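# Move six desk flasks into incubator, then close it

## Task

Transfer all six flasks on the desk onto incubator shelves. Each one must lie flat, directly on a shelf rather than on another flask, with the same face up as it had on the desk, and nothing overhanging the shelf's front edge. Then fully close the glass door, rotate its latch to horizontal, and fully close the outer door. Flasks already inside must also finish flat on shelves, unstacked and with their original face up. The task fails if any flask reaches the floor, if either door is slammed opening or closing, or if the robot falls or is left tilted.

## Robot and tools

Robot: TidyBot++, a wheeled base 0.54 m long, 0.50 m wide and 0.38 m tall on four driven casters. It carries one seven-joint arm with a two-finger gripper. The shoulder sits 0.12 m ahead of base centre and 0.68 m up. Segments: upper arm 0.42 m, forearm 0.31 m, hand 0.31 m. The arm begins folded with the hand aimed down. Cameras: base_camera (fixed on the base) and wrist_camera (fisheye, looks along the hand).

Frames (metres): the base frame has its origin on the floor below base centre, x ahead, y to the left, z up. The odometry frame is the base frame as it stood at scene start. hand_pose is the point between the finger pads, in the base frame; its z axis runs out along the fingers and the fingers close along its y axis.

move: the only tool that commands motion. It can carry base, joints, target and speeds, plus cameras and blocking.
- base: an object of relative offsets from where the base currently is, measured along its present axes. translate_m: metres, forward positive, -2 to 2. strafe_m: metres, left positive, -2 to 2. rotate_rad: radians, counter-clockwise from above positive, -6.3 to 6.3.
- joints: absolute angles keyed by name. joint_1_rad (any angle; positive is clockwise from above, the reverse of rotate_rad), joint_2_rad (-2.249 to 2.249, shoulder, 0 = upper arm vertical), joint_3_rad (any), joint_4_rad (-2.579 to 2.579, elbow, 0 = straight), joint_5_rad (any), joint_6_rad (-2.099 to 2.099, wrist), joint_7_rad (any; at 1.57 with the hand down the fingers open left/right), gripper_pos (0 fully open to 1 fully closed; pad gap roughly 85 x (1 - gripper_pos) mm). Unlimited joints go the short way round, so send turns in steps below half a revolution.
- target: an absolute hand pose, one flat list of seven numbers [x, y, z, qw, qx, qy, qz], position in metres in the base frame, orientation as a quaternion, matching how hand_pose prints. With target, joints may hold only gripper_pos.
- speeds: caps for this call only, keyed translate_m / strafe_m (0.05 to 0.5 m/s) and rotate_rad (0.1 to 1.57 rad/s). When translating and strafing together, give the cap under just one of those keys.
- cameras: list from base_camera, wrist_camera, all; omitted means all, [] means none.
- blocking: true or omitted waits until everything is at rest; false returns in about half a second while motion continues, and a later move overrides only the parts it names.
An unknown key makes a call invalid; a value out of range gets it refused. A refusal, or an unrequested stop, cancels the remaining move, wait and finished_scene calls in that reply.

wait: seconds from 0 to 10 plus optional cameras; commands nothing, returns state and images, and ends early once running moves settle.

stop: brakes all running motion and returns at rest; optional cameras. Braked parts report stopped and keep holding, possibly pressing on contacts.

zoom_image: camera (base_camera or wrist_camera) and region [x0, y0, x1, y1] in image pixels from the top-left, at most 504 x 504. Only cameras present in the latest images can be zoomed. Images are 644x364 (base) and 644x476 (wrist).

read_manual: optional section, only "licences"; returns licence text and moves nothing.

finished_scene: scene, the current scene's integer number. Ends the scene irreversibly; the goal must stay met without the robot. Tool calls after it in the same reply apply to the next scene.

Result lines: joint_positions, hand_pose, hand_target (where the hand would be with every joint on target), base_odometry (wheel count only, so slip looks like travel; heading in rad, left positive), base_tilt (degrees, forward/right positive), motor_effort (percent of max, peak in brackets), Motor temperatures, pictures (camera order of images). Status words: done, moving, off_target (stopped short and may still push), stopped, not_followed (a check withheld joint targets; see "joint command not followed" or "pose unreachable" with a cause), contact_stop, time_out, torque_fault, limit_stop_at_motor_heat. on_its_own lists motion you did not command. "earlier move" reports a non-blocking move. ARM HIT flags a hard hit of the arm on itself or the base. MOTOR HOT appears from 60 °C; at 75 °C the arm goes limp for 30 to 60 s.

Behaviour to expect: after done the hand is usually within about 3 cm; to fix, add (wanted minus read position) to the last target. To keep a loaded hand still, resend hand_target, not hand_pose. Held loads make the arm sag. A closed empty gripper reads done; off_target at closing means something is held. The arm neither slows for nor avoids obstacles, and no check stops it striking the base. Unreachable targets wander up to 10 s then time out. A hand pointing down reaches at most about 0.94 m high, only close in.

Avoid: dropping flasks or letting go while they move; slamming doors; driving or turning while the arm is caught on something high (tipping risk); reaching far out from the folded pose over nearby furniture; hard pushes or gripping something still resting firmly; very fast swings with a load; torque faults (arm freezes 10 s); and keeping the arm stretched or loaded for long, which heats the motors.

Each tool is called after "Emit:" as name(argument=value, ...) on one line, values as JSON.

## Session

Emit:
move()

Scene clock: 0.00 s.
Motor temperatures (°C): [29 36 30 33 36 45 42]
base_odometry: x=+0.000 y=+0.000 heading=+0.000
base_tilt: forward=-0.8 right=+0.2
base_status: not commanded
joint_positions: joint_1_rad=+0.028 joint_2_rad=-0.378 joint_3_rad=+3.178 joint_4_rad=-2.533 joint_5_rad=-0.036 joint_6_rad=-0.887 joint_7_rad=+1.589 gripper_pos=+0.000
joint_status: not commanded
motor_effort: joint_1_rad=-1 joint_2_rad=+0 joint_3_rad=+0 joint_4_rad=+14 joint_5_rad=+0 joint_6_rad=+1 joint_7_rad=+1
hand_pose: x=+0.2580 y=+0.0027 z=+0.5902 quat_wxyz=(-0.019, +0.998, -0.033, +0.051) (m; base frame)
hand_target: x=+0.2594 y=+0.0026 z=+0.5910 quat_wxyz=(-0.019, +0.998, -0.033, +0.052) (m; base frame)
hand_status: not commanded
pictures: base_camera, wrist_camera

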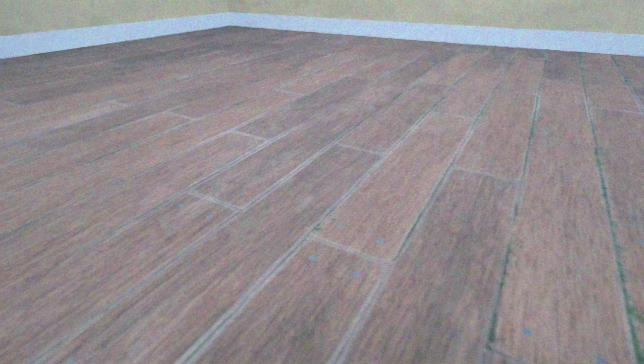

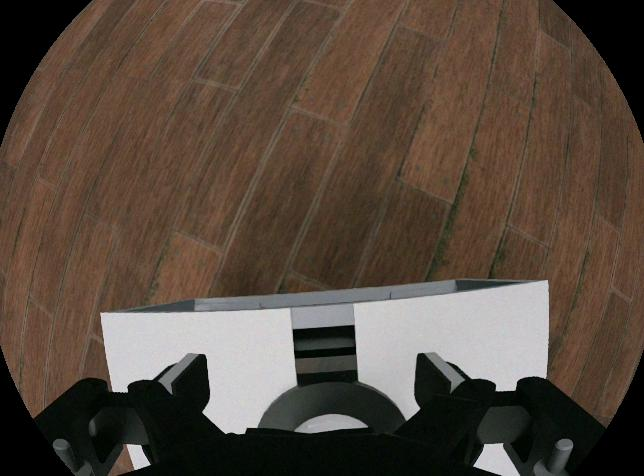

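Emit:
move(joints={"joint_1_rad": -0.05, "joint_2_rad": -0.38, "joint_3_rad": 3.14, "joint_4_rad": -2.55, "joint_5_rad": 0.0, "joint_6_rad": 0.6, "joint_7_rad": 1.64, "gripper_pos": 0.0})

Scene clock: 9.33 s.
Motor temperatures (°C): [29 36 30 33 36 45 42]
move: done
base_odometry: x=+0.000 y=+0.000 heading=+0.000
base_tilt: forward=-0.8 right=+0.1
base_status: not commanded
joint_positions: joint_1_rad=-0.030 joint_2_rad=-0.378 joint_3_rad=+3.165 joint_4_rad=-2.546 joint_5_rad=-0.033 joint_6_rad=+0.532 joint_7_rad=+1.589 gripper_pos=+0.000
joint_status: all done
motor_effort: joint_1_rad=-1(3) joint_2_rad=-5(7) joint_3_rad=+0(1) joint_4_rad=+19(20) joint_5_rad=+0(1) joint_6_rad=+8(9) joint_7_rad=+0(1)
hand_pose: x=+0.5346 y=-0.0024 z=+0.8754 quat_wxyz=(-0.003, +0.730, -0.010, +0.683) (m; base frame)
hand_target: x=+0.5332 y=+0.0228 z=+0.8955 quat_wxyz=(+0.006, +0.706, +0.043, +0.707) (m; base frame)
hand_status: not commanded
pictures: base_camera, wrist_camera

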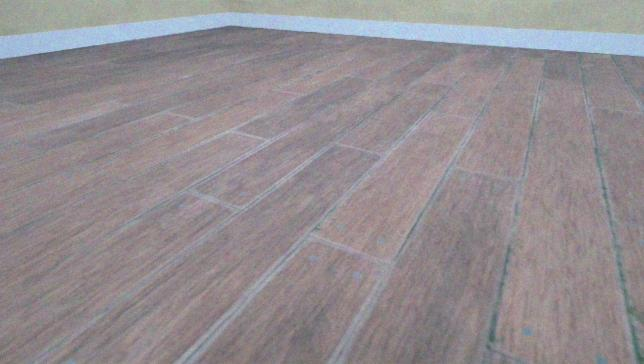

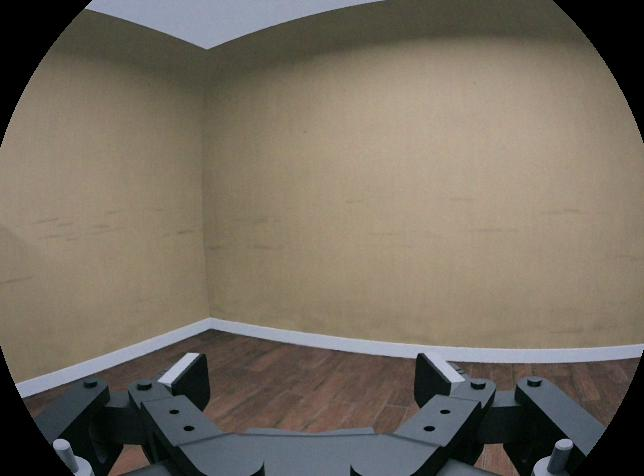

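Emit:
move(base={"rotate_rad": 1.3}, joints={"joint_3_rad": 3.10, "joint_1_rad": -0.09, "joint_5_rad": 0.06}, cameras=["wrist_camera"])

Emit:
move(base={"rotate_rad": 1.4}, joints={"joint_3_rad": 3.14, "joint_1_rad": -0.05, "joint_5_rad": 0.0}, cameras=["wrist_camera"])

Emit:
move(base={"rotate_rad": 1.4}, cameras=["wrist_camera"])

Scene clock: 21.87 s.
Motor temperatures (°C): [29 36 30 33 36 45 42]
move: done
base_odometry: x=+0.000 y=+0.000 heading=+1.299
base_tilt: forward=-0.8 right=+0.1
base_status: done
joint_positions: joint_1_rad=-0.076 joint_2_rad=-0.378 joint_3_rad=+3.118 joint_4_rad=-2.546 joint_5_rad=+0.021 joint_6_rad=+0.534 joint_7_rad=+1.589 gripper_pos=+0.000
joint_status: all done
motor_effort: joint_1_rad=-1(3) joint_2_rad=-5(6) joint_3_rad=+0(3) joint_4_rad=+19(19) joint_5_rad=+0(2) joint_6_rad=+9(9) joint_7_rad=+0(1)
hand_pose: x=+0.5315 y=+0.0469 z=+0.8758 quat_wxyz=(-0.022, +0.727, +0.055, +0.684) (m; base frame)
hand_target: x=+0.5279 y=+0.0682 z=+0.8947 quat_wxyz=(-0.010, +0.700, +0.105, +0.707) (m; base frame)
hand_status: not commanded
pictures: wrist_camera

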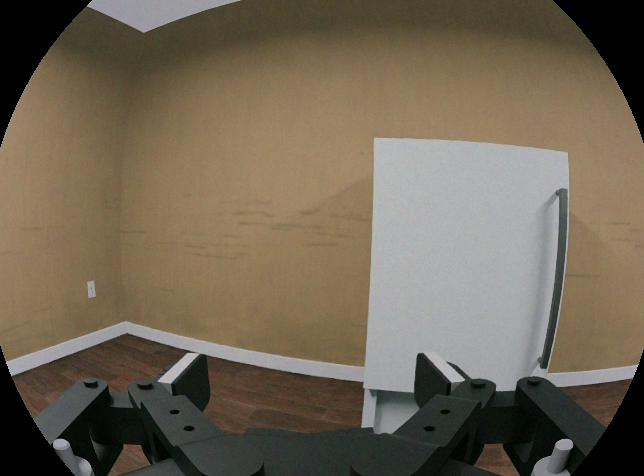

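Scene clock: 24.07 s.
Motor temperatures (°C): [29 36 30 33 36 45 42]
move: done
base_odometry: x=+0.000 y=+0.000 heading=+2.698
base_tilt: forward=-0.8 right=+0.1
base_status: done
joint_positions: joint_1_rad=-0.055 joint_2_rad=-0.378 joint_3_rad=+3.133 joint_4_rad=-2.546 joint_5_rad=+0.006 joint_6_rad=+0.534 joint_7_rad=+1.589 gripper_pos=+0.000
joint_status: all done
motor_effort: joint_1_rad=-1(3) joint_2_rad=-5(6) joint_3_rad=+0(2) joint_4_rad=+18(19) joint_5_rad=+0(2) joint_6_rad=+9(9) joint_7_rad=+0(1)
hand_pose: x=+0.5332 y=+0.0292 z=+0.8760 quat_wxyz=(-0.014, +0.729, +0.034, +0.684) (m; base frame)
hand_target: x=+0.5332 y=+0.0228 z=+0.8955 quat_wxyz=(+0.006, +0.706, +0.043, +0.707) (m; base frame)
hand_status: not commanded
pictures: wrist_camera

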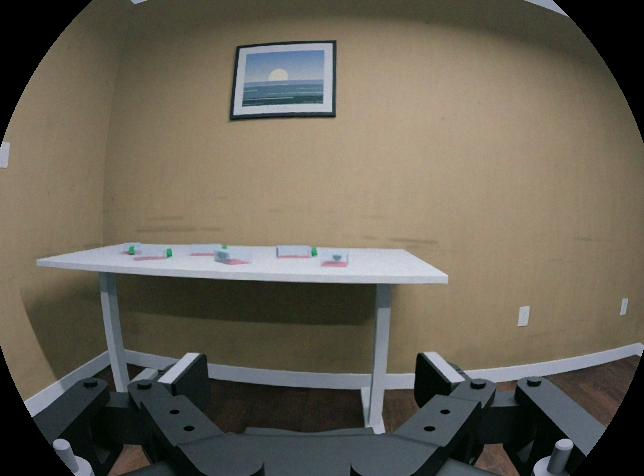

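Scene clock: 26.27 s.
Motor temperatures (°C): [29 36 30 33 36 45 42]
move: done
base_odometry: x=+0.000 y=+0.000 heading=-2.186
base_tilt: forward=-0.8 right=+0.2
base_status: done
joint_positions: joint_1_rad=-0.055 joint_2_rad=-0.378 joint_3_rad=+3.133 joint_4_rad=-2.546 joint_5_rad=+0.006 joint_6_rad=+0.534 joint_7_rad=+1.589 gripper_pos=+0.000
joint_status: not commanded
motor_effort: joint_1_rad=-1(2) joint_2_rad=-5(6) joint_3_rad=+0(2) joint_4_rad=+19(19) joint_5_rad=+0(1) joint_6_rad=+9(9) joint_7_rad=+1(1)
hand_pose: x=+0.5332 y=+0.0292 z=+0.8760 quat_wxyz=(-0.014, +0.729, +0.034, +0.684) (m; base frame)
hand_target: x=+0.5332 y=+0.0228 z=+0.8955 quat_wxyz=(+0.006, +0.706, +0.043, +0.707) (m; base frame)
hand_status: not commanded
pictures: wrist_camera

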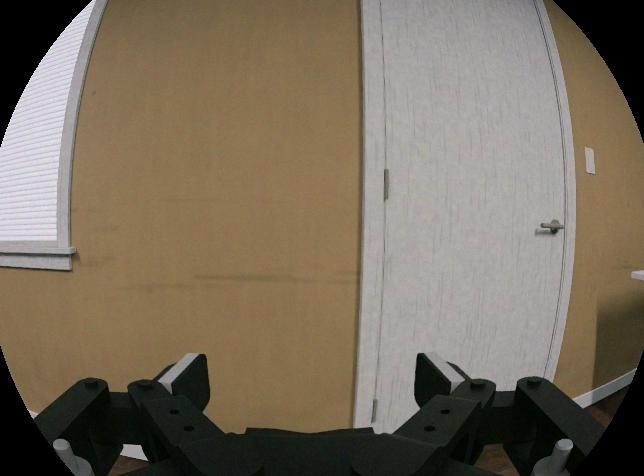

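Emit:
move(base={"translate_m": -0.542, "strafe_m": 0.199, "rotate_rad": -2.874}, speeds={"translate_m": 0.3, "rotate_rad": 1.0})

Scene clock: 163.10 s.
Motor temperatures (°C): [29 35 30 34 36 45 42]
move: done
base_odometry: x=+0.475 y=+0.328 heading=+1.224
base_tilt: forward=-0.8 right=+0.1
base_status: done
joint_positions: joint_1_rad=-0.055 joint_2_rad=-0.376 joint_3_rad=+3.133 joint_4_rad=-2.546 joint_5_rad=+0.006 joint_6_rad=+0.536 joint_7_rad=+1.589 gripper_pos=+0.000
joint_status: not commanded
motor_effort: joint_1_rad=-2(2) joint_2_rad=-5(9) joint_3_rad=+0(1) joint_4_rad=+19(19) joint_5_rad=+0(1) joint_6_rad=+9(9) joint_7_rad=+0(1)
hand_pose: x=+0.5336 y=+0.0293 z=+0.8761 quat_wxyz=(-0.014, +0.728, +0.034, +0.684) (m; base frame)
hand_target: x=+0.5332 y=+0.0228 z=+0.8955 quat_wxyz=(+0.006, +0.706, +0.043, +0.707) (m; base frame)
hand_status: not commanded
pictures: base_camera, wrist_camera

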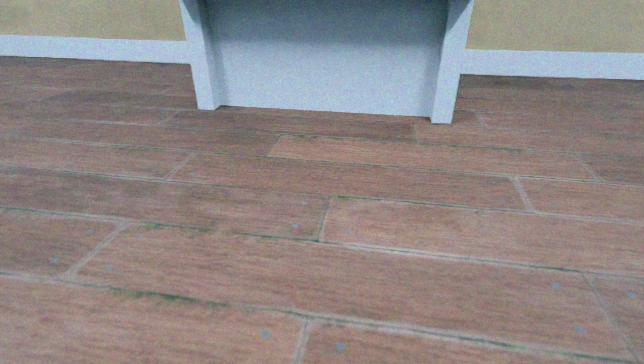

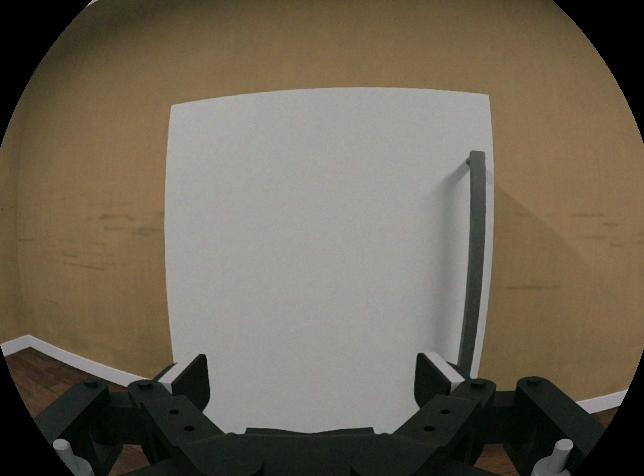

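Emit:
zoom_image(camera="wrist_camera", region=[400, 70, 520, 400])

Emit:
zoom_image(camera="wrist_camera", region=[120, 70, 240, 400])

Scaled by 1.527.

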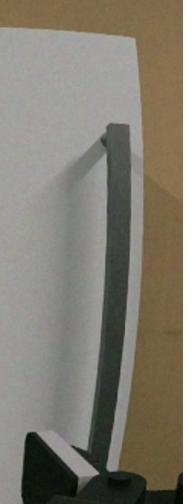

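Scaled by 1.527.

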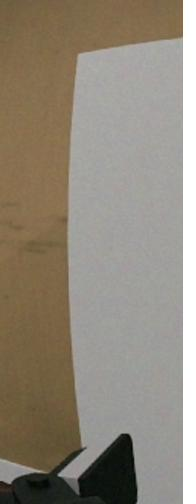

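Emit:
move(base={"translate_m": 0.41, "strafe_m": -0.181, "rotate_rad": -0.15}, speeds={"translate_m": 0.2, "rotate_rad": 0.3})

Scene clock: 250.33 s.
Motor temperatures (°C): [29 35 30 34 36 46 42]
move: done
base_odometry: x=+0.785 y=+0.652 heading=+1.073
base_tilt: forward=-0.8 right=+0.1
base_status: done
joint_positions: joint_1_rad=-0.055 joint_2_rad=-0.377 joint_3_rad=+3.133 joint_4_rad=-2.547 joint_5_rad=+0.006 joint_6_rad=+0.537 joint_7_rad=+1.589 gripper_pos=+0.000
joint_status: not commanded
motor_effort: joint_1_rad=-1(2) joint_2_rad=-5(8) joint_3_rad=+0(3) joint_4_rad=+18(20) joint_5_rad=+0(1) joint_6_rad=+9(9) joint_7_rad=+0(1)
hand_pose: x=+0.5333 y=+0.0292 z=+0.8763 quat_wxyz=(-0.014, +0.728, +0.034, +0.685) (m; base frame)
hand_target: x=+0.5332 y=+0.0228 z=+0.8955 quat_wxyz=(+0.006, +0.706, +0.043, +0.707) (m; base frame)
hand_status: not commanded
pictures: base_camera, wrist_camera

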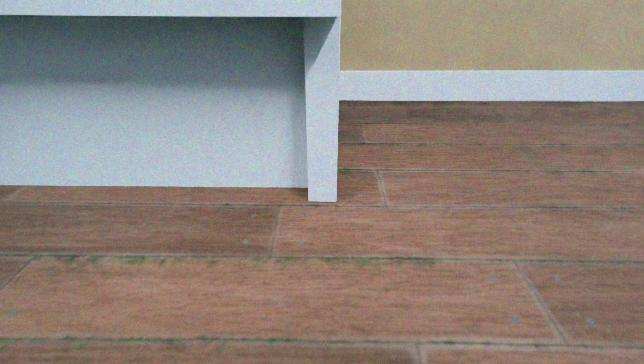

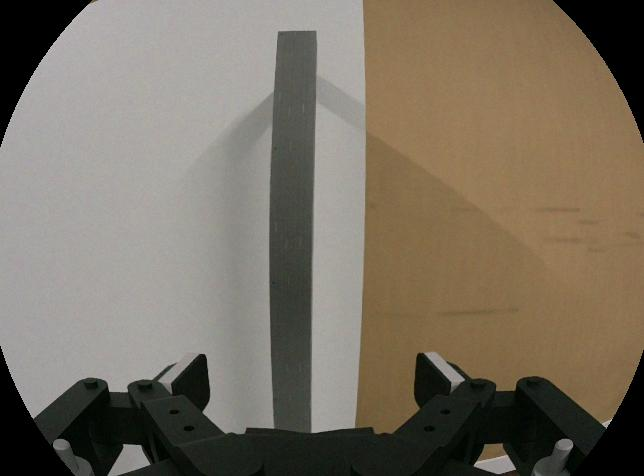

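Emit:
move(base={"translate_m": 0.13, "strafe_m": 0.023}, speeds={"translate_m": 0.1}, cameras=["wrist_camera"])

Scene clock: 270.13 s.
Motor temperatures (°C): [29 35 30 34 36 46 42]
move: done
base_odometry: x=+0.827 y=+0.777 heading=+1.073
base_tilt: forward=-0.8 right=+0.1
base_status: done
joint_positions: joint_1_rad=-0.055 joint_2_rad=-0.378 joint_3_rad=+3.133 joint_4_rad=-2.547 joint_5_rad=+0.006 joint_6_rad=+0.537 joint_7_rad=+1.589 gripper_pos=+0.000
joint_status: not commanded
motor_effort: joint_1_rad=-1(2) joint_2_rad=-5(7) joint_3_rad=+0(1) joint_4_rad=+19(20) joint_5_rad=+0(1) joint_6_rad=+8(9) joint_7_rad=+0(1)
hand_pose: x=+0.5331 y=+0.0292 z=+0.8764 quat_wxyz=(-0.014, +0.728, +0.034, +0.685) (m; base frame)
hand_target: x=+0.5332 y=+0.0228 z=+0.8955 quat_wxyz=(+0.006, +0.706, +0.043, +0.707) (m; base frame)
hand_status: not commanded
pictures: wrist_camera

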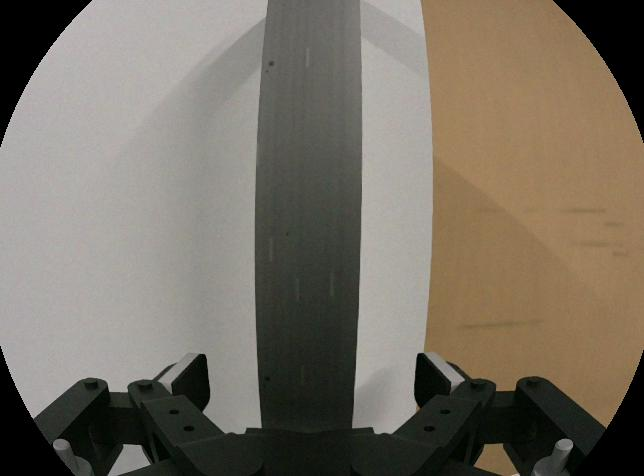

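Emit:
move(base={"translate_m": -0.028, "strafe_m": 0.0}, speeds={"translate_m": 0.1}, cameras=[])

Emit:
move(joints={"gripper_pos": 0.85}, cameras=["wrist_camera"])

Scene clock: 300.07 s.
Motor temperatures (°C): [29 35 30 34 36 46 42]
move: done
base_odometry: x=+0.814 y=+0.753 heading=+1.073
base_tilt: forward=-0.8 right=+0.1
base_status: done
joint_positions: joint_1_rad=-0.055 joint_2_rad=-0.381 joint_3_rad=+3.133 joint_4_rad=-2.549 joint_5_rad=+0.006 joint_6_rad=+0.538 joint_7_rad=+1.589 gripper_pos=+0.000
joint_status: not commanded
motor_effort: joint_1_rad=-1(2) joint_2_rad=-5(8) joint_3_rad=+0(1) joint_4_rad=+19(19) joint_5_rad=+0(1) joint_6_rad=+9(9) joint_7_rad=+0(1)
hand_pose: x=+0.5321 y=+0.0292 z=+0.8773 quat_wxyz=(-0.014, +0.727, +0.034, +0.686) (m; base frame)
hand_target: x=+0.5332 y=+0.0228 z=+0.8955 quat_wxyz=(+0.006, +0.706, +0.043, +0.707) (m; base frame)
hand_status: not commanded
pictures: none
No camera images: "cameras" was empty.

Scene clock: 301.10 s.
Motor temperatures (°C): [29 35 30 34 36 46 42]
move: off_target
base_odometry: x=+0.814 y=+0.753 heading=+1.073
base_tilt: forward=-0.8 right=+0.1
base_status: not commanded
joint_positions: joint_1_rad=-0.056 joint_2_rad=-0.382 joint_3_rad=+3.132 joint_4_rad=-2.550 joint_5_rad=+0.006 joint_6_rad=+0.538 joint_7_rad=+1.589 gripper_pos=+0.741
joint_status: gripper_pos off_target (ended at +0.741, target +0.850)
motor_effort: joint_1_rad=+1(3) joint_2_rad=-5(5) joint_3_rad=+2(4) joint_4_rad=+19(21) joint_5_rad=+1(1) joint_6_rad=+9(9) joint_7_rad=+2(3)
hand_pose: x=+0.5317 y=+0.0295 z=+0.8773 quat_wxyz=(-0.014, +0.727, +0.034, +0.686) (m; base frame)
hand_target: x=+0.5332 y=+0.0228 z=+0.8955 quat_wxyz=(+0.006, +0.706, +0.043, +0.707) (m; base frame)
hand_status: not commanded
pictures: wrist_camera

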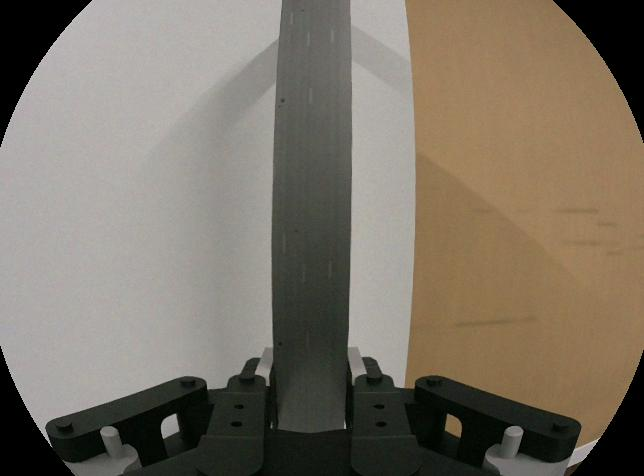

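Emit:
move(base={"translate_m": -0.059, "strafe_m": 0.057, "rotate_rad": -0.0873}, speeds={"translate_m": 0.07, "rotate_rad": 0.1}, cameras=["wrist_camera"])

Scene clock: 328.50 s.
Motor temperatures (°C): [29 35 30 34 36 46 42]
move: done
base_odometry: x=+0.735 y=+0.728 heading=+0.985
base_tilt: forward=-0.8 right=+0.1
base_status: done
joint_positions: joint_1_rad=-0.051 joint_2_rad=-0.376 joint_3_rad=+3.133 joint_4_rad=-2.548 joint_5_rad=+0.003 joint_6_rad=+0.544 joint_7_rad=+1.589 gripper_pos=+0.743
joint_status: not commanded
motor_effort: joint_1_rad=-2(7) joint_2_rad=-6(22) joint_3_rad=+0(8) joint_4_rad=+16(20) joint_5_rad=+2(4) joint_6_rad=+8(10) joint_7_rad=+1(5)
hand_pose: x=+0.5333 y=+0.0274 z=+0.8773 quat_wxyz=(-0.013, +0.727, +0.031, +0.686) (m; base frame)
hand_target: x=+0.5332 y=+0.0228 z=+0.8955 quat_wxyz=(+0.006, +0.706, +0.043, +0.707) (m; base frame)
hand_status: not commanded
pictures: wrist_camera

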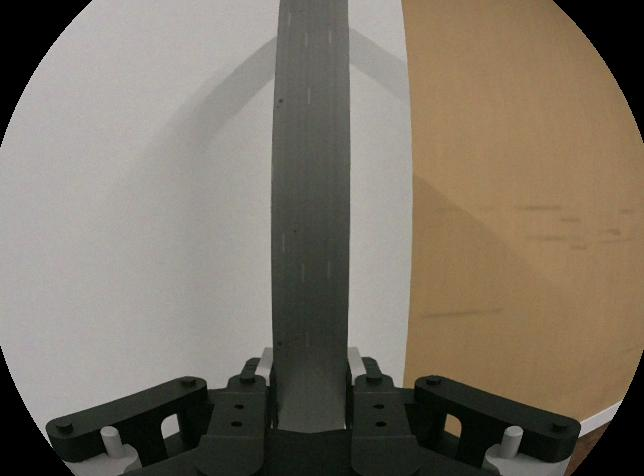

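Emit:
move(cameras=["wrist_camera"])

Scene clock: 376.17 s.
Motor temperatures (°C): [29 35 30 34 36 46 42]
base_odometry: x=+0.735 y=+0.728 heading=+0.985
base_tilt: forward=-0.8 right=+0.1
base_status: done
joint_positions: joint_1_rad=-0.051 joint_2_rad=-0.376 joint_3_rad=+3.133 joint_4_rad=-2.548 joint_5_rad=+0.003 joint_6_rad=+0.544 joint_7_rad=+1.589 gripper_pos=+0.743
joint_status: not commanded
motor_effort: joint_1_rad=-1(7) joint_2_rad=-6(22) joint_3_rad=+0(8) joint_4_rad=+17(20) joint_5_rad=+1(4) joint_6_rad=+8(10) joint_7_rad=+0(5)
hand_pose: x=+0.5333 y=+0.0274 z=+0.8773 quat_wxyz=(-0.013, +0.727, +0.031, +0.686) (m; base frame)
hand_target: x=+0.5332 y=+0.0228 z=+0.8955 quat_wxyz=(+0.006, +0.706, +0.043, +0.707) (m; base frame)
hand_status: not commanded
pictures: wrist_camera

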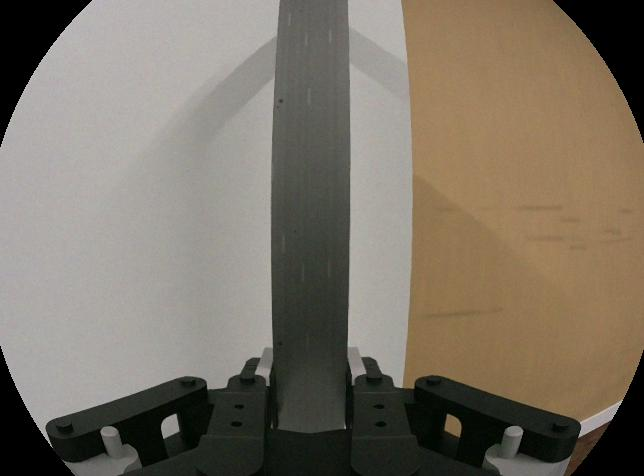

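Emit:
move(base={"translate_m": -0.1182, "strafe_m": 0.1143, "rotate_rad": -0.1745}, speeds={"translate_m": 0.1, "rotate_rad": 0.107}, cameras=["wrist_camera"])

Emit:
move(base={"translate_m": -0.1182, "strafe_m": 0.1143, "rotate_rad": -0.1745}, speeds={"translate_m": 0.1, "rotate_rad": 0.107}, cameras=["wrist_camera"])

Scene clock: 384.77 s.
Motor temperatures (°C): [29 35 30 34 36 46 42]
move: done
base_odometry: x=+0.575 y=+0.693 heading=+0.810
base_tilt: forward=-0.8 right=+0.1
base_status: done
joint_positions: joint_1_rad=-0.054 joint_2_rad=-0.373 joint_3_rad=+3.132 joint_4_rad=-2.547 joint_5_rad=+0.002 joint_6_rad=+0.544 joint_7_rad=+1.589 gripper_pos=+0.743
joint_status: not commanded
motor_effort: joint_1_rad=+1(4) joint_2_rad=-7(10) joint_3_rad=+2(6) joint_4_rad=+16(19) joint_5_rad=+1(4) joint_6_rad=+8(10) joint_7_rad=+1(2)
hand_pose: x=+0.5343 y=+0.0283 z=+0.8773 quat_wxyz=(-0.014, +0.727, +0.031, +0.686) (m; base frame)
hand_target: x=+0.5332 y=+0.0228 z=+0.8955 quat_wxyz=(+0.006, +0.706, +0.043, +0.707) (m; base frame)
hand_status: not commanded
pictures: wrist_camera

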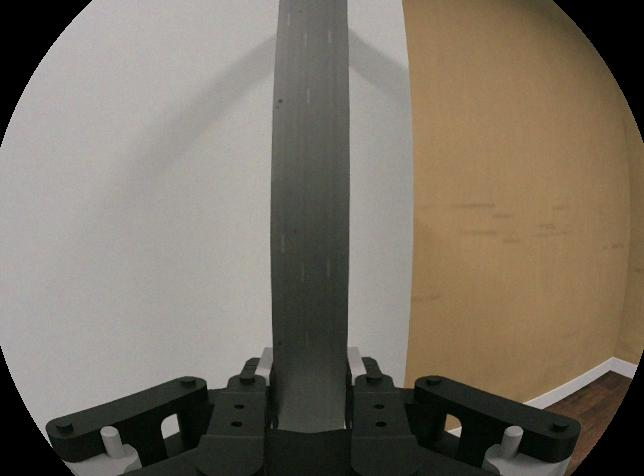

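Scene clock: 386.97 s.
Motor temperatures (°C): [29 35 30 34 36 46 42]
move: done
base_odometry: x=+0.410 y=+0.686 heading=+0.634
base_tilt: forward=-0.8 right=+0.1
base_status: done
joint_positions: joint_1_rad=-0.056 joint_2_rad=-0.370 joint_3_rad=+3.130 joint_4_rad=-2.544 joint_5_rad=+0.001 joint_6_rad=+0.545 joint_7_rad=+1.589 gripper_pos=+0.743
joint_status: not commanded
motor_effort: joint_1_rad=+1(4) joint_2_rad=-7(10) joint_3_rad=+3(7) joint_4_rad=+16(19) joint_5_rad=+0(4) joint_6_rad=+8(10) joint_7_rad=+1(3)
hand_pose: x=+0.5352 y=+0.0304 z=+0.8774 quat_wxyz=(-0.015, +0.727, +0.033, +0.686) (m; base frame)
hand_target: x=+0.5332 y=+0.0228 z=+0.8955 quat_wxyz=(+0.006, +0.706, +0.043, +0.707) (m; base frame)
hand_status: not commanded
pictures: wrist_camera

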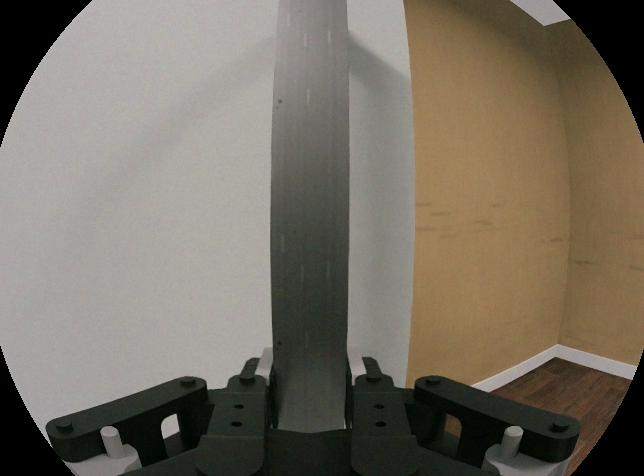

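Emit:
move(base={"translate_m": -0.1182, "strafe_m": 0.1143, "rotate_rad": -0.1745}, speeds={"translate_m": 0.1, "rotate_rad": 0.107}, cameras=["wrist_camera"])

Emit:
move(base={"translate_m": -0.1175, "strafe_m": 0.115, "rotate_rad": -0.1745}, speeds={"translate_m": 0.1, "rotate_rad": 0.107}, cameras=["wrist_camera"])

Emit:
move(base={"translate_m": -0.1175, "strafe_m": 0.115, "rotate_rad": -0.1745}, speeds={"translate_m": 0.1, "rotate_rad": 0.107}, cameras=["wrist_camera"])

Scene clock: 400.10 s.
Motor temperatures (°C): [29 35 30 34 36 46 42]
move: done
base_odometry: x=+0.247 y=+0.708 heading=+0.459
base_tilt: forward=-0.8 right=+0.1
base_status: done
joint_positions: joint_1_rad=-0.060 joint_2_rad=-0.368 joint_3_rad=+3.126 joint_4_rad=-2.543 joint_5_rad=-0.001 joint_6_rad=+0.546 joint_7_rad=+1.589 gripper_pos=+0.743
joint_status: not commanded
motor_effort: joint_1_rad=+2(6) joint_2_rad=-8(11) joint_3_rad=+4(8) joint_4_rad=+16(18) joint_5_rad=+1(3) joint_6_rad=+8(10) joint_7_rad=+2(3)
hand_pose: x=+0.5356 y=+0.0335 z=+0.8774 quat_wxyz=(-0.017, +0.727, +0.035, +0.686) (m; base frame)
hand_target: x=+0.5332 y=+0.0228 z=+0.8955 quat_wxyz=(+0.006, +0.706, +0.043, +0.707) (m; base frame)
hand_status: not commanded
pictures: wrist_camera

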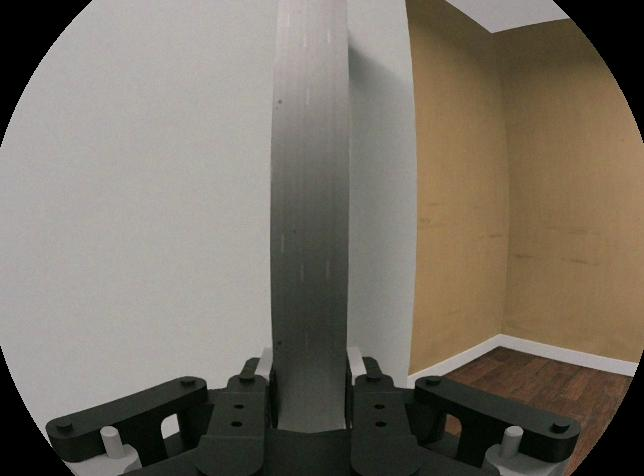

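Scene clock: 402.33 s.
Motor temperatures (°C): [29 35 30 34 36 46 42]
move: done
base_odometry: x=+0.091 y=+0.759 heading=+0.284
base_tilt: forward=-0.8 right=+0.1
base_status: done
joint_positions: joint_1_rad=-0.063 joint_2_rad=-0.366 joint_3_rad=+3.122 joint_4_rad=-2.542 joint_5_rad=-0.001 joint_6_rad=+0.546 joint_7_rad=+1.589 gripper_pos=+0.743
joint_status: not commanded
motor_effort: joint_1_rad=+1(6) joint_2_rad=-8(11) joint_3_rad=+4(8) joint_4_rad=+15(19) joint_5_rad=+1(4) joint_6_rad=+8(10) joint_7_rad=+2(3)
hand_pose: x=+0.5361 y=+0.0367 z=+0.8774 quat_wxyz=(-0.019, +0.727, +0.038, +0.686) (m; base frame)
hand_target: x=+0.5332 y=+0.0228 z=+0.8955 quat_wxyz=(+0.006, +0.706, +0.043, +0.707) (m; base frame)
hand_status: not commanded
pictures: wrist_camera

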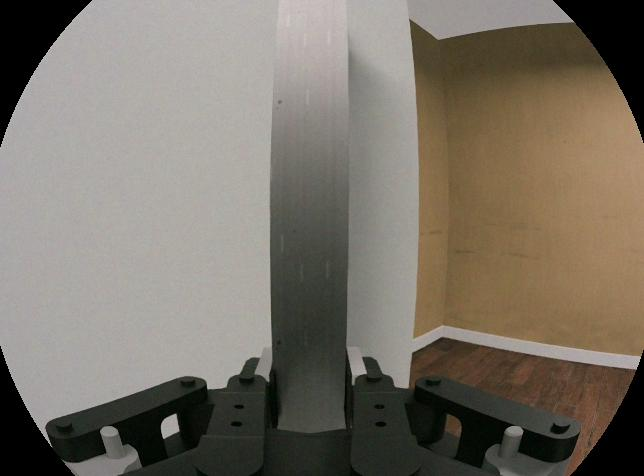

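Scene clock: 404.53 s.
Motor temperatures (°C): [29 35 30 34 36 46 42]
move: done
base_odometry: x=-0.054 y=+0.837 heading=+0.109
base_tilt: forward=-0.8 right=+0.1
base_status: done
joint_positions: joint_1_rad=-0.068 joint_2_rad=-0.364 joint_3_rad=+3.118 joint_4_rad=-2.540 joint_5_rad=-0.002 joint_6_rad=+0.546 joint_7_rad=+1.589 gripper_pos=+0.743
joint_status: not commanded
motor_effort: joint_1_rad=+3(7) joint_2_rad=-9(12) joint_3_rad=+5(9) joint_4_rad=+15(19) joint_5_rad=+1(3) joint_6_rad=+8(11) joint_7_rad=+3(4)
hand_pose: x=+0.5362 y=+0.0405 z=+0.8774 quat_wxyz=(-0.022, +0.727, +0.042, +0.685) (m; base frame)
hand_target: x=+0.5332 y=+0.0228 z=+0.8955 quat_wxyz=(+0.006, +0.706, +0.043, +0.707) (m; base frame)
hand_status: not commanded
pictures: wrist_camera

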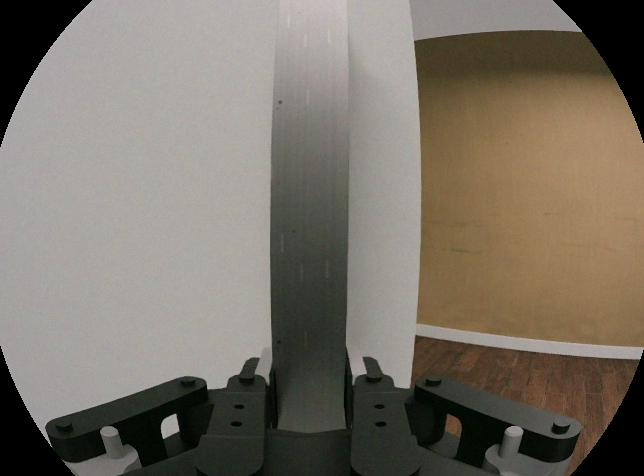

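Emit:
move(base={"translate_m": -0.1175, "strafe_m": 0.121, "rotate_rad": -0.1745}, speeds={"translate_m": 0.1, "rotate_rad": 0.107}, cameras=["wrist_camera"])

Emit:
move(base={"translate_m": -0.1175, "strafe_m": 0.121, "rotate_rad": -0.1745}, speeds={"translate_m": 0.1, "rotate_rad": 0.107}, cameras=["wrist_camera"])

Emit:
move(base={"translate_m": -0.1175, "strafe_m": 0.119, "rotate_rad": -0.1745}, speeds={"translate_m": 0.1, "rotate_rad": 0.107}, cameras=["wrist_camera", "base_camera"])

Scene clock: 416.70 s.
Motor temperatures (°C): [29 35 30 34 36 46 42]
move: done
base_odometry: x=-0.184 y=+0.944 heading=-0.067
base_tilt: forward=-0.8 right=+0.1
base_status: done
joint_positions: joint_1_rad=-0.066 joint_2_rad=-0.362 joint_3_rad=+3.118 joint_4_rad=-2.540 joint_5_rad=-0.002 joint_6_rad=+0.547 joint_7_rad=+1.589 gripper_pos=+0.743
joint_status: not commanded
motor_effort: joint_1_rad=+2(7) joint_2_rad=-9(13) joint_3_rad=+5(9) joint_4_rad=+15(18) joint_5_rad=+1(4) joint_6_rad=+8(10) joint_7_rad=+2(4)
hand_pose: x=+0.5368 y=+0.0396 z=+0.8774 quat_wxyz=(-0.021, +0.727, +0.040, +0.685) (m; base frame)
hand_target: x=+0.5332 y=+0.0228 z=+0.8955 quat_wxyz=(+0.006, +0.706, +0.043, +0.707) (m; base frame)
hand_status: not commanded
pictures: wrist_camera

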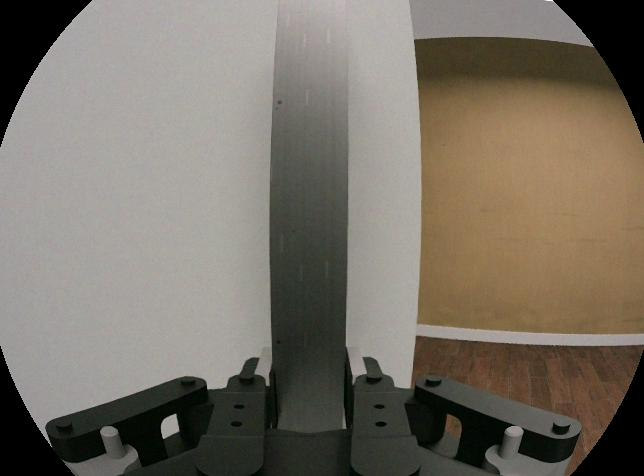

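Scene clock: 418.93 s.
Motor temperatures (°C): [29 35 30 34 36 46 42]
move: done
base_odometry: x=-0.294 y=+1.073 heading=-0.242
base_tilt: forward=-0.8 right=+0.1
base_status: done
joint_positions: joint_1_rad=-0.066 joint_2_rad=-0.362 joint_3_rad=+3.118 joint_4_rad=-2.540 joint_5_rad=-0.003 joint_6_rad=+0.547 joint_7_rad=+1.589 gripper_pos=+0.743
joint_status: not commanded
motor_effort: joint_1_rad=+2(7) joint_2_rad=-9(13) joint_3_rad=+5(9) joint_4_rad=+15(18) joint_5_rad=+1(3) joint_6_rad=+8(10) joint_7_rad=+1(3)
hand_pose: x=+0.5368 y=+0.0397 z=+0.8774 quat_wxyz=(-0.021, +0.727, +0.040, +0.685) (m; base frame)
hand_target: x=+0.5332 y=+0.0228 z=+0.8955 quat_wxyz=(+0.006, +0.706, +0.043, +0.707) (m; base frame)
hand_status: not commanded
pictures: wrist_camera

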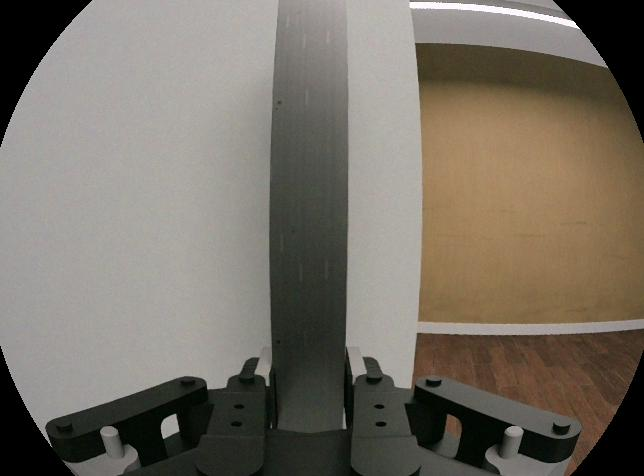

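Scene clock: 421.17 s.
Motor temperatures (°C): [29 35 30 34 36 46 42]
move: done
base_odometry: x=-0.379 y=+1.217 heading=-0.417
base_tilt: forward=-0.8 right=+0.1
base_status: done
joint_positions: joint_1_rad=-0.070 joint_2_rad=-0.361 joint_3_rad=+3.115 joint_4_rad=-2.538 joint_5_rad=-0.003 joint_6_rad=+0.547 joint_7_rad=+1.589 gripper_pos=+0.743
joint_status: not commanded
motor_effort: joint_1_rad=+3(8) joint_2_rad=-9(13) joint_3_rad=+5(10) joint_4_rad=+15(18) joint_5_rad=+1(3) joint_6_rad=+8(10) joint_7_rad=+2(4)
hand_pose: x=+0.5371 y=+0.0424 z=+0.8774 quat_wxyz=(-0.023, +0.727, +0.043, +0.685) (m; base frame)
hand_target: x=+0.5332 y=+0.0228 z=+0.8955 quat_wxyz=(+0.006, +0.706, +0.043, +0.707) (m; base frame)
hand_status: not commanded
pictures: base_camera, wrist_camera

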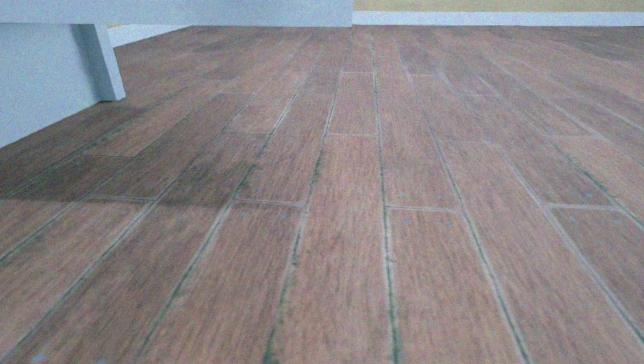

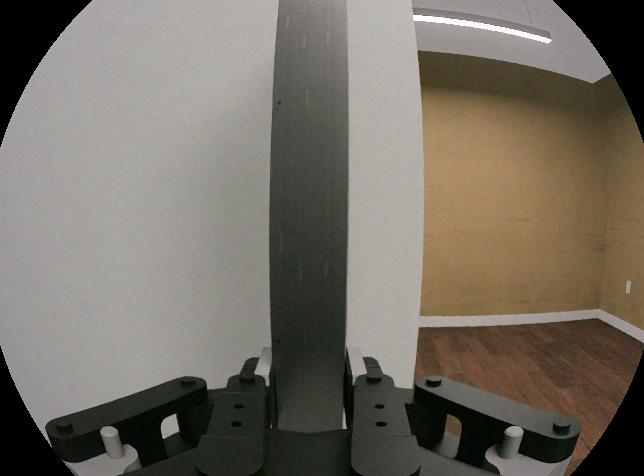

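Emit:
move(base={"translate_m": -0.1175, "strafe_m": 0.121, "rotate_rad": -0.1745}, speeds={"translate_m": 0.1, "rotate_rad": 0.107}, cameras=["wrist_camera"])

Emit:
move(base={"translate_m": -0.100, "strafe_m": 0.103, "rotate_rad": -0.1484}, speeds={"translate_m": 0.1, "rotate_rad": 0.107}, cameras=["wrist_camera"])

Emit:
move(joints={"gripper_pos": 0.3}, cameras=["wrist_camera"])

Scene clock: 439.97 s.
Motor temperatures (°C): [29 35 30 34 36 46 42]
move: done
base_odometry: x=-0.438 y=+1.375 heading=-0.592
base_tilt: forward=-0.8 right=+0.1
base_status: done
joint_positions: joint_1_rad=-0.071 joint_2_rad=-0.358 joint_3_rad=+3.113 joint_4_rad=-2.537 joint_5_rad=-0.003 joint_6_rad=+0.547 joint_7_rad=+1.589 gripper_pos=+0.743
joint_status: not commanded
motor_effort: joint_1_rad=+2(8) joint_2_rad=-10(13) joint_3_rad=+5(10) joint_4_rad=+15(18) joint_5_rad=+1(3) joint_6_rad=+8(10) joint_7_rad=+1(4)
hand_pose: x=+0.5376 y=+0.0440 z=+0.8774 quat_wxyz=(-0.024, +0.727, +0.044, +0.685) (m; base frame)
hand_target: x=+0.5332 y=+0.0228 z=+0.8955 quat_wxyz=(+0.006, +0.706, +0.043, +0.707) (m; base frame)
hand_status: not commanded
pictures: wrist_camera

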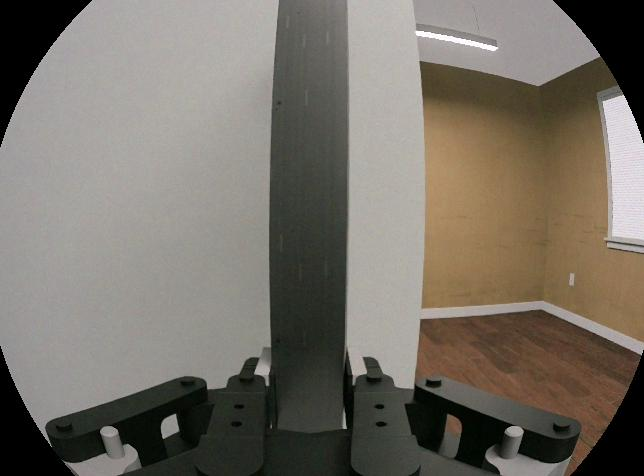

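Scene clock: 441.97 s.
Motor temperatures (°C): [29 35 30 34 36 46 42]
move: done
base_odometry: x=-0.463 y=+1.516 heading=-0.741
base_tilt: forward=-0.8 right=+0.1
base_status: done
joint_positions: joint_1_rad=-0.071 joint_2_rad=-0.357 joint_3_rad=+3.112 joint_4_rad=-2.536 joint_5_rad=-0.003 joint_6_rad=+0.548 joint_7_rad=+1.589 gripper_pos=+0.743
joint_status: not commanded
motor_effort: joint_1_rad=+2(8) joint_2_rad=-10(13) joint_3_rad=+5(10) joint_4_rad=+15(17) joint_5_rad=+1(3) joint_6_rad=+8(10) joint_7_rad=+2(4)
hand_pose: x=+0.5382 y=+0.0442 z=+0.8774 quat_wxyz=(-0.024, +0.727, +0.044, +0.685) (m; base frame)
hand_target: x=+0.5332 y=+0.0228 z=+0.8955 quat_wxyz=(+0.006, +0.706, +0.043, +0.707) (m; base frame)
hand_status: not commanded
pictures: wrist_camera

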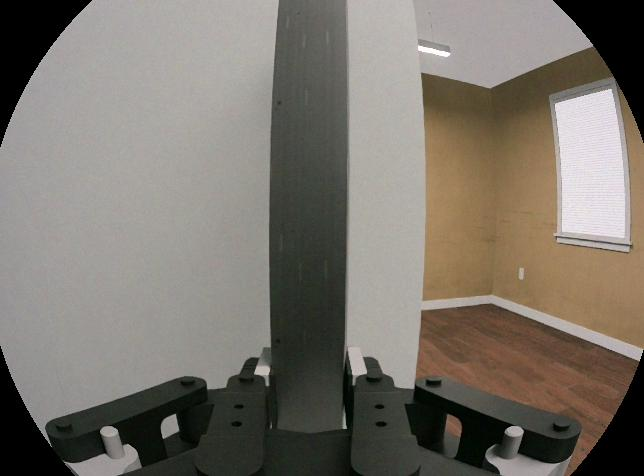

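Scene clock: 442.80 s.
Motor temperatures (°C): [29 35 30 34 36 46 42]
move: done
base_odometry: x=-0.463 y=+1.516 heading=-0.741
base_tilt: forward=-0.8 right=+0.1
base_status: not commanded
joint_positions: joint_1_rad=-0.061 joint_2_rad=-0.372 joint_3_rad=+3.127 joint_4_rad=-2.549 joint_5_rad=-0.003 joint_6_rad=+0.548 joint_7_rad=+1.589 gripper_pos=+0.300
joint_status: all done
motor_effort: joint_1_rad=-2(4) joint_2_rad=-6(10) joint_3_rad=+0(6) joint_4_rad=+19(20) joint_5_rad=+0(1) joint_6_rad=+9(9) joint_7_rad=+0(2)
hand_pose: x=+0.5337 y=+0.0328 z=+0.8760 quat_wxyz=(-0.018, +0.727, +0.034, +0.686) (m; base frame)
hand_target: x=+0.5332 y=+0.0228 z=+0.8955 quat_wxyz=(+0.006, +0.706, +0.043, +0.707) (m; base frame)
hand_status: not commanded
pictures: wrist_camera

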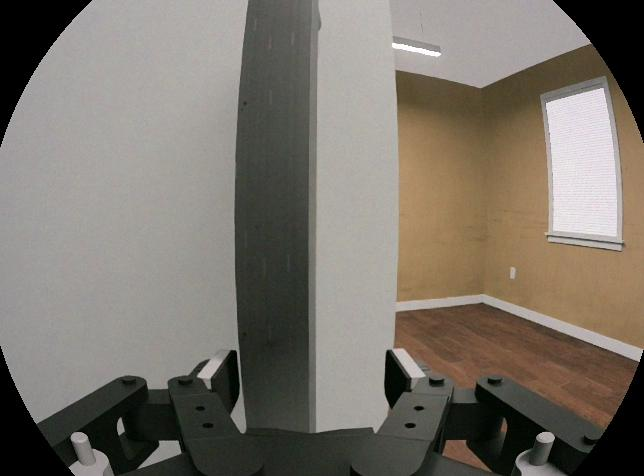

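Emit:
move(joints={"gripper_pos": 0.0}, cameras=[])

Emit:
move(base={"translate_m": -0.2, "strafe_m": -0.01}, speeds={"translate_m": 0.15}, cameras=["wrist_camera"])

Scene clock: 482.63 s.
Motor temperatures (°C): [29 35 30 34 36 46 42]
move: done
base_odometry: x=-0.463 y=+1.516 heading=-0.741
base_tilt: forward=-0.8 right=+0.1
base_status: not commanded
joint_positions: joint_1_rad=-0.061 joint_2_rad=-0.372 joint_3_rad=+3.127 joint_4_rad=-2.549 joint_5_rad=-0.003 joint_6_rad=+0.548 joint_7_rad=+1.589 gripper_pos=+0.000
joint_status: all done
motor_effort: joint_1_rad=-1(2) joint_2_rad=-5(6) joint_3_rad=+0(1) joint_4_rad=+19(19) joint_5_rad=+0(1) joint_6_rad=+9(9) joint_7_rad=+1(1)
hand_pose: x=+0.5337 y=+0.0328 z=+0.8760 quat_wxyz=(-0.018, +0.727, +0.034, +0.686) (m; base frame)
hand_target: x=+0.5332 y=+0.0228 z=+0.8955 quat_wxyz=(+0.006, +0.706, +0.043, +0.707) (m; base frame)
hand_status: not commanded
pictures: none
No camera images: "cameras" was empty.

Scene clock: 484.60 s.
Motor temperatures (°C): [29 35 30 34 36 46 42]
move: done
base_odometry: x=-0.617 y=+1.644 heading=-0.741
base_tilt: forward=-0.8 right=+0.1
base_status: done
joint_positions: joint_1_rad=-0.061 joint_2_rad=-0.377 joint_3_rad=+3.127 joint_4_rad=-2.550 joint_5_rad=-0.003 joint_6_rad=+0.548 joint_7_rad=+1.589 gripper_pos=+0.000
joint_status: not commanded
motor_effort: joint_1_rad=-1(2) joint_2_rad=-5(9) joint_3_rad=+0(1) joint_4_rad=+18(20) joint_5_rad=+0(1) joint_6_rad=+9(9) joint_7_rad=+1(1)
hand_pose: x=+0.5325 y=+0.0327 z=+0.8782 quat_wxyz=(-0.018, +0.725, +0.034, +0.688) (m; base frame)
hand_target: x=+0.5332 y=+0.0228 z=+0.8955 quat_wxyz=(+0.006, +0.706, +0.043, +0.707) (m; base frame)
hand_status: not commanded
pictures: wrist_camera

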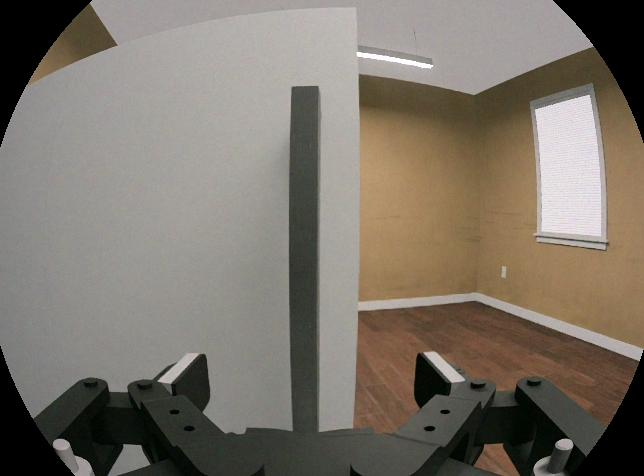

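Emit:
move(base={"rotate_rad": -1.27}, cameras=["base_camera"])

Emit:
move(base={"translate_m": 1.1, "strafe_m": 0.3}, cameras=["base_camera"])

Scene clock: 492.23 s.
Motor temperatures (°C): [29 35 30 34 36 46 42]
move: done
base_odometry: x=-0.617 y=+1.644 heading=-2.011
base_tilt: forward=-0.8 right=+0.1
base_status: done
joint_positions: joint_1_rad=-0.060 joint_2_rad=-0.377 joint_3_rad=+3.128 joint_4_rad=-2.550 joint_5_rad=-0.003 joint_6_rad=+0.548 joint_7_rad=+1.589 gripper_pos=+0.000
joint_status: not commanded
motor_effort: joint_1_rad=-1(2) joint_2_rad=-5(6) joint_3_rad=+0(2) joint_4_rad=+19(19) joint_5_rad=+0(1) joint_6_rad=+9(9) joint_7_rad=+0(2)
hand_pose: x=+0.5326 y=+0.0319 z=+0.8782 quat_wxyz=(-0.017, +0.725, +0.033, +0.688) (m; base frame)
hand_target: x=+0.5332 y=+0.0228 z=+0.8955 quat_wxyz=(+0.006, +0.706, +0.043, +0.707) (m; base frame)
hand_status: not commanded
pictures: base_camera

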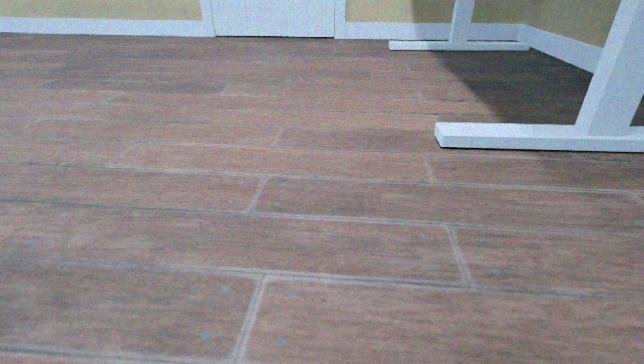

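Scene clock: 495.83 s.
Motor temperatures (°C): [29 35 30 34 36 46 42]
move: done
base_odometry: x=-0.814 y=+0.521 heading=-2.011
base_tilt: forward=-0.8 right=+0.1
base_status: done
joint_positions: joint_1_rad=-0.060 joint_2_rad=-0.379 joint_3_rad=+3.128 joint_4_rad=-2.550 joint_5_rad=-0.003 joint_6_rad=+0.548 joint_7_rad=+1.589 gripper_pos=+0.000
joint_status: not commanded
motor_effort: joint_1_rad=-1(2) joint_2_rad=-5(7) joint_3_rad=+0(1) joint_4_rad=+19(20) joint_5_rad=+0(1) joint_6_rad=+9(9) joint_7_rad=+0(1)
hand_pose: x=+0.5323 y=+0.0319 z=+0.8786 quat_wxyz=(-0.017, +0.725, +0.033, +0.688) (m; base frame)
hand_target: x=+0.5332 y=+0.0228 z=+0.8955 quat_wxyz=(+0.006, +0.706, +0.043, +0.707) (m; base frame)
hand_status: not commanded
pictures: base_camera

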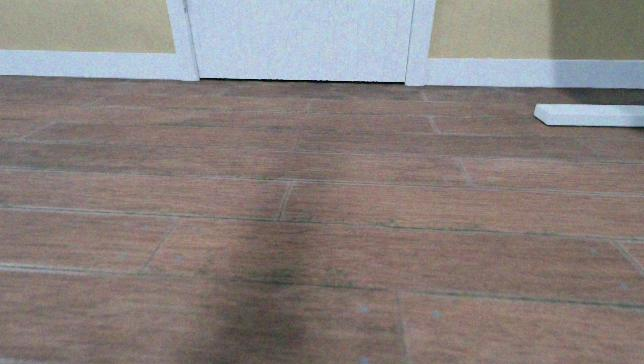

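Emit:
move(base={"rotate_rad": 3.088}, cameras=[])

Emit:
move(base={"translate_m": 0.0655, "strafe_m": -1.309}, cameras=[])

Emit:
move(base={"translate_m": 0.6}, speeds={"translate_m": 0.3}, joints={"joint_1_rad": -0.05, "joint_2_rad": 0.388, "joint_3_rad": 3.14, "joint_4_rad": -2.485, "joint_5_rad": 0.0, "joint_6_rad": 1.275, "joint_7_rad": 3.15, "gripper_pos": 0.0}, cameras=["wrist_camera", "base_camera"])

Scene clock: 516.77 s.
Motor temperatures (°C): [29 35 30 34 36 46 42]
move: done
base_odometry: x=-0.814 y=+0.521 heading=+1.076
base_tilt: forward=-0.8 right=+0.1
base_status: done
joint_positions: joint_1_rad=-0.060 joint_2_rad=-0.379 joint_3_rad=+3.128 joint_4_rad=-2.550 joint_5_rad=-0.003 joint_6_rad=+0.548 joint_7_rad=+1.589 gripper_pos=+0.000
joint_status: not commanded
motor_effort: joint_1_rad=+0(2) joint_2_rad=-5(6) joint_3_rad=+0(1) joint_4_rad=+19(19) joint_5_rad=+0(1) joint_6_rad=+9(9) joint_7_rad=+1(2)
hand_pose: x=+0.5324 y=+0.0317 z=+0.8786 quat_wxyz=(-0.017, +0.725, +0.033, +0.688) (m; base frame)
hand_target: x=+0.5332 y=+0.0228 z=+0.8955 quat_wxyz=(+0.006, +0.706, +0.043, +0.707) (m; base frame)
hand_status: not commanded
pictures: none
No camera images: "cameras" was empty.

Scene clock: 520.50 s.
Motor temperatures (°C): [29 35 30 34 36 46 42]
move: done
base_odometry: x=+0.369 y=-0.043 heading=+1.077
base_tilt: forward=-0.8 right=+0.2
base_status: done
joint_positions: joint_1_rad=-0.060 joint_2_rad=-0.379 joint_3_rad=+3.128 joint_4_rad=-2.550 joint_5_rad=-0.003 joint_6_rad=+0.548 joint_7_rad=+1.589 gripper_pos=+0.000
joint_status: not commanded
motor_effort: joint_1_rad=-1(3) joint_2_rad=-5(6) joint_3_rad=+0(2) joint_4_rad=+19(19) joint_5_rad=+0(1) joint_6_rad=+9(9) joint_7_rad=+1(1)
hand_pose: x=+0.5324 y=+0.0317 z=+0.8786 quat_wxyz=(-0.017, +0.725, +0.033, +0.688) (m; base frame)
hand_target: x=+0.5332 y=+0.0228 z=+0.8955 quat_wxyz=(+0.006, +0.706, +0.043, +0.707) (m; base frame)
hand_status: not commanded
pictures: none
No camera images: "cameras" was empty.

Scene clock: 523.40 s.
Motor temperatures (°C): [29 35 30 34 36 46 42]
move: done
base_odometry: x=+0.654 y=+0.485 heading=+1.076
base_tilt: forward=-0.8 right=+0.1
base_status: done
joint_positions: joint_1_rad=-0.060 joint_2_rad=+0.382 joint_3_rad=+3.128 joint_4_rad=-2.496 joint_5_rad=-0.003 joint_6_rad=+1.207 joint_7_rad=+3.072 gripper_pos=+0.000
joint_status: all done
motor_effort: joint_1_rad=-1(2) joint_2_rad=-24(25) joint_3_rad=-1(2) joint_4_rad=+9(20) joint_5_rad=+0(2) joint_6_rad=+9(11) joint_7_rad=+0(1)
hand_pose: x=+0.6659 y=+0.0397 z=+0.7378 quat_wxyz=(+0.439, +0.526, +0.523, +0.508) (m; base frame)
hand_target: x=+0.6720 y=+0.0298 z=+0.7598 quat_wxyz=(+0.482, +0.491, +0.522, +0.504) (m; base frame)
hand_status: not commanded
pictures: base_camera, wrist_camera

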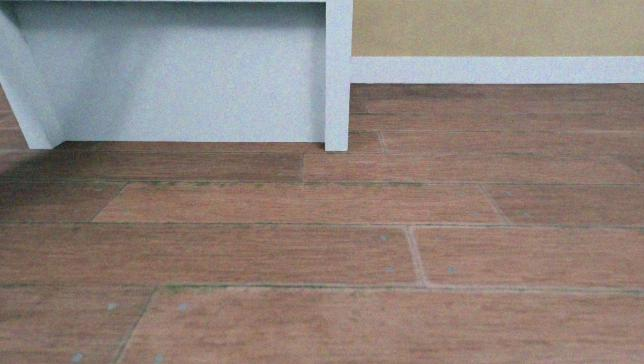

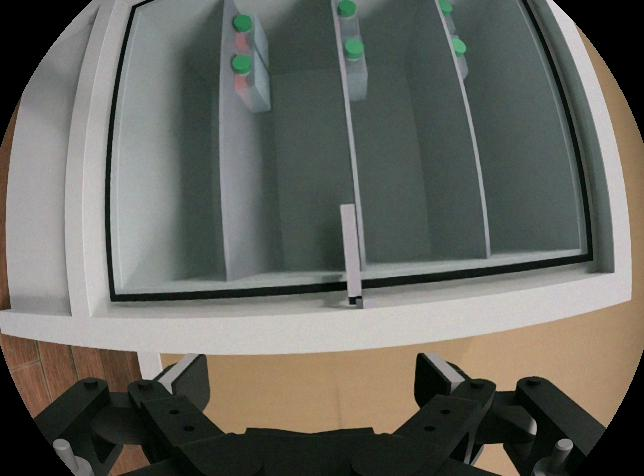

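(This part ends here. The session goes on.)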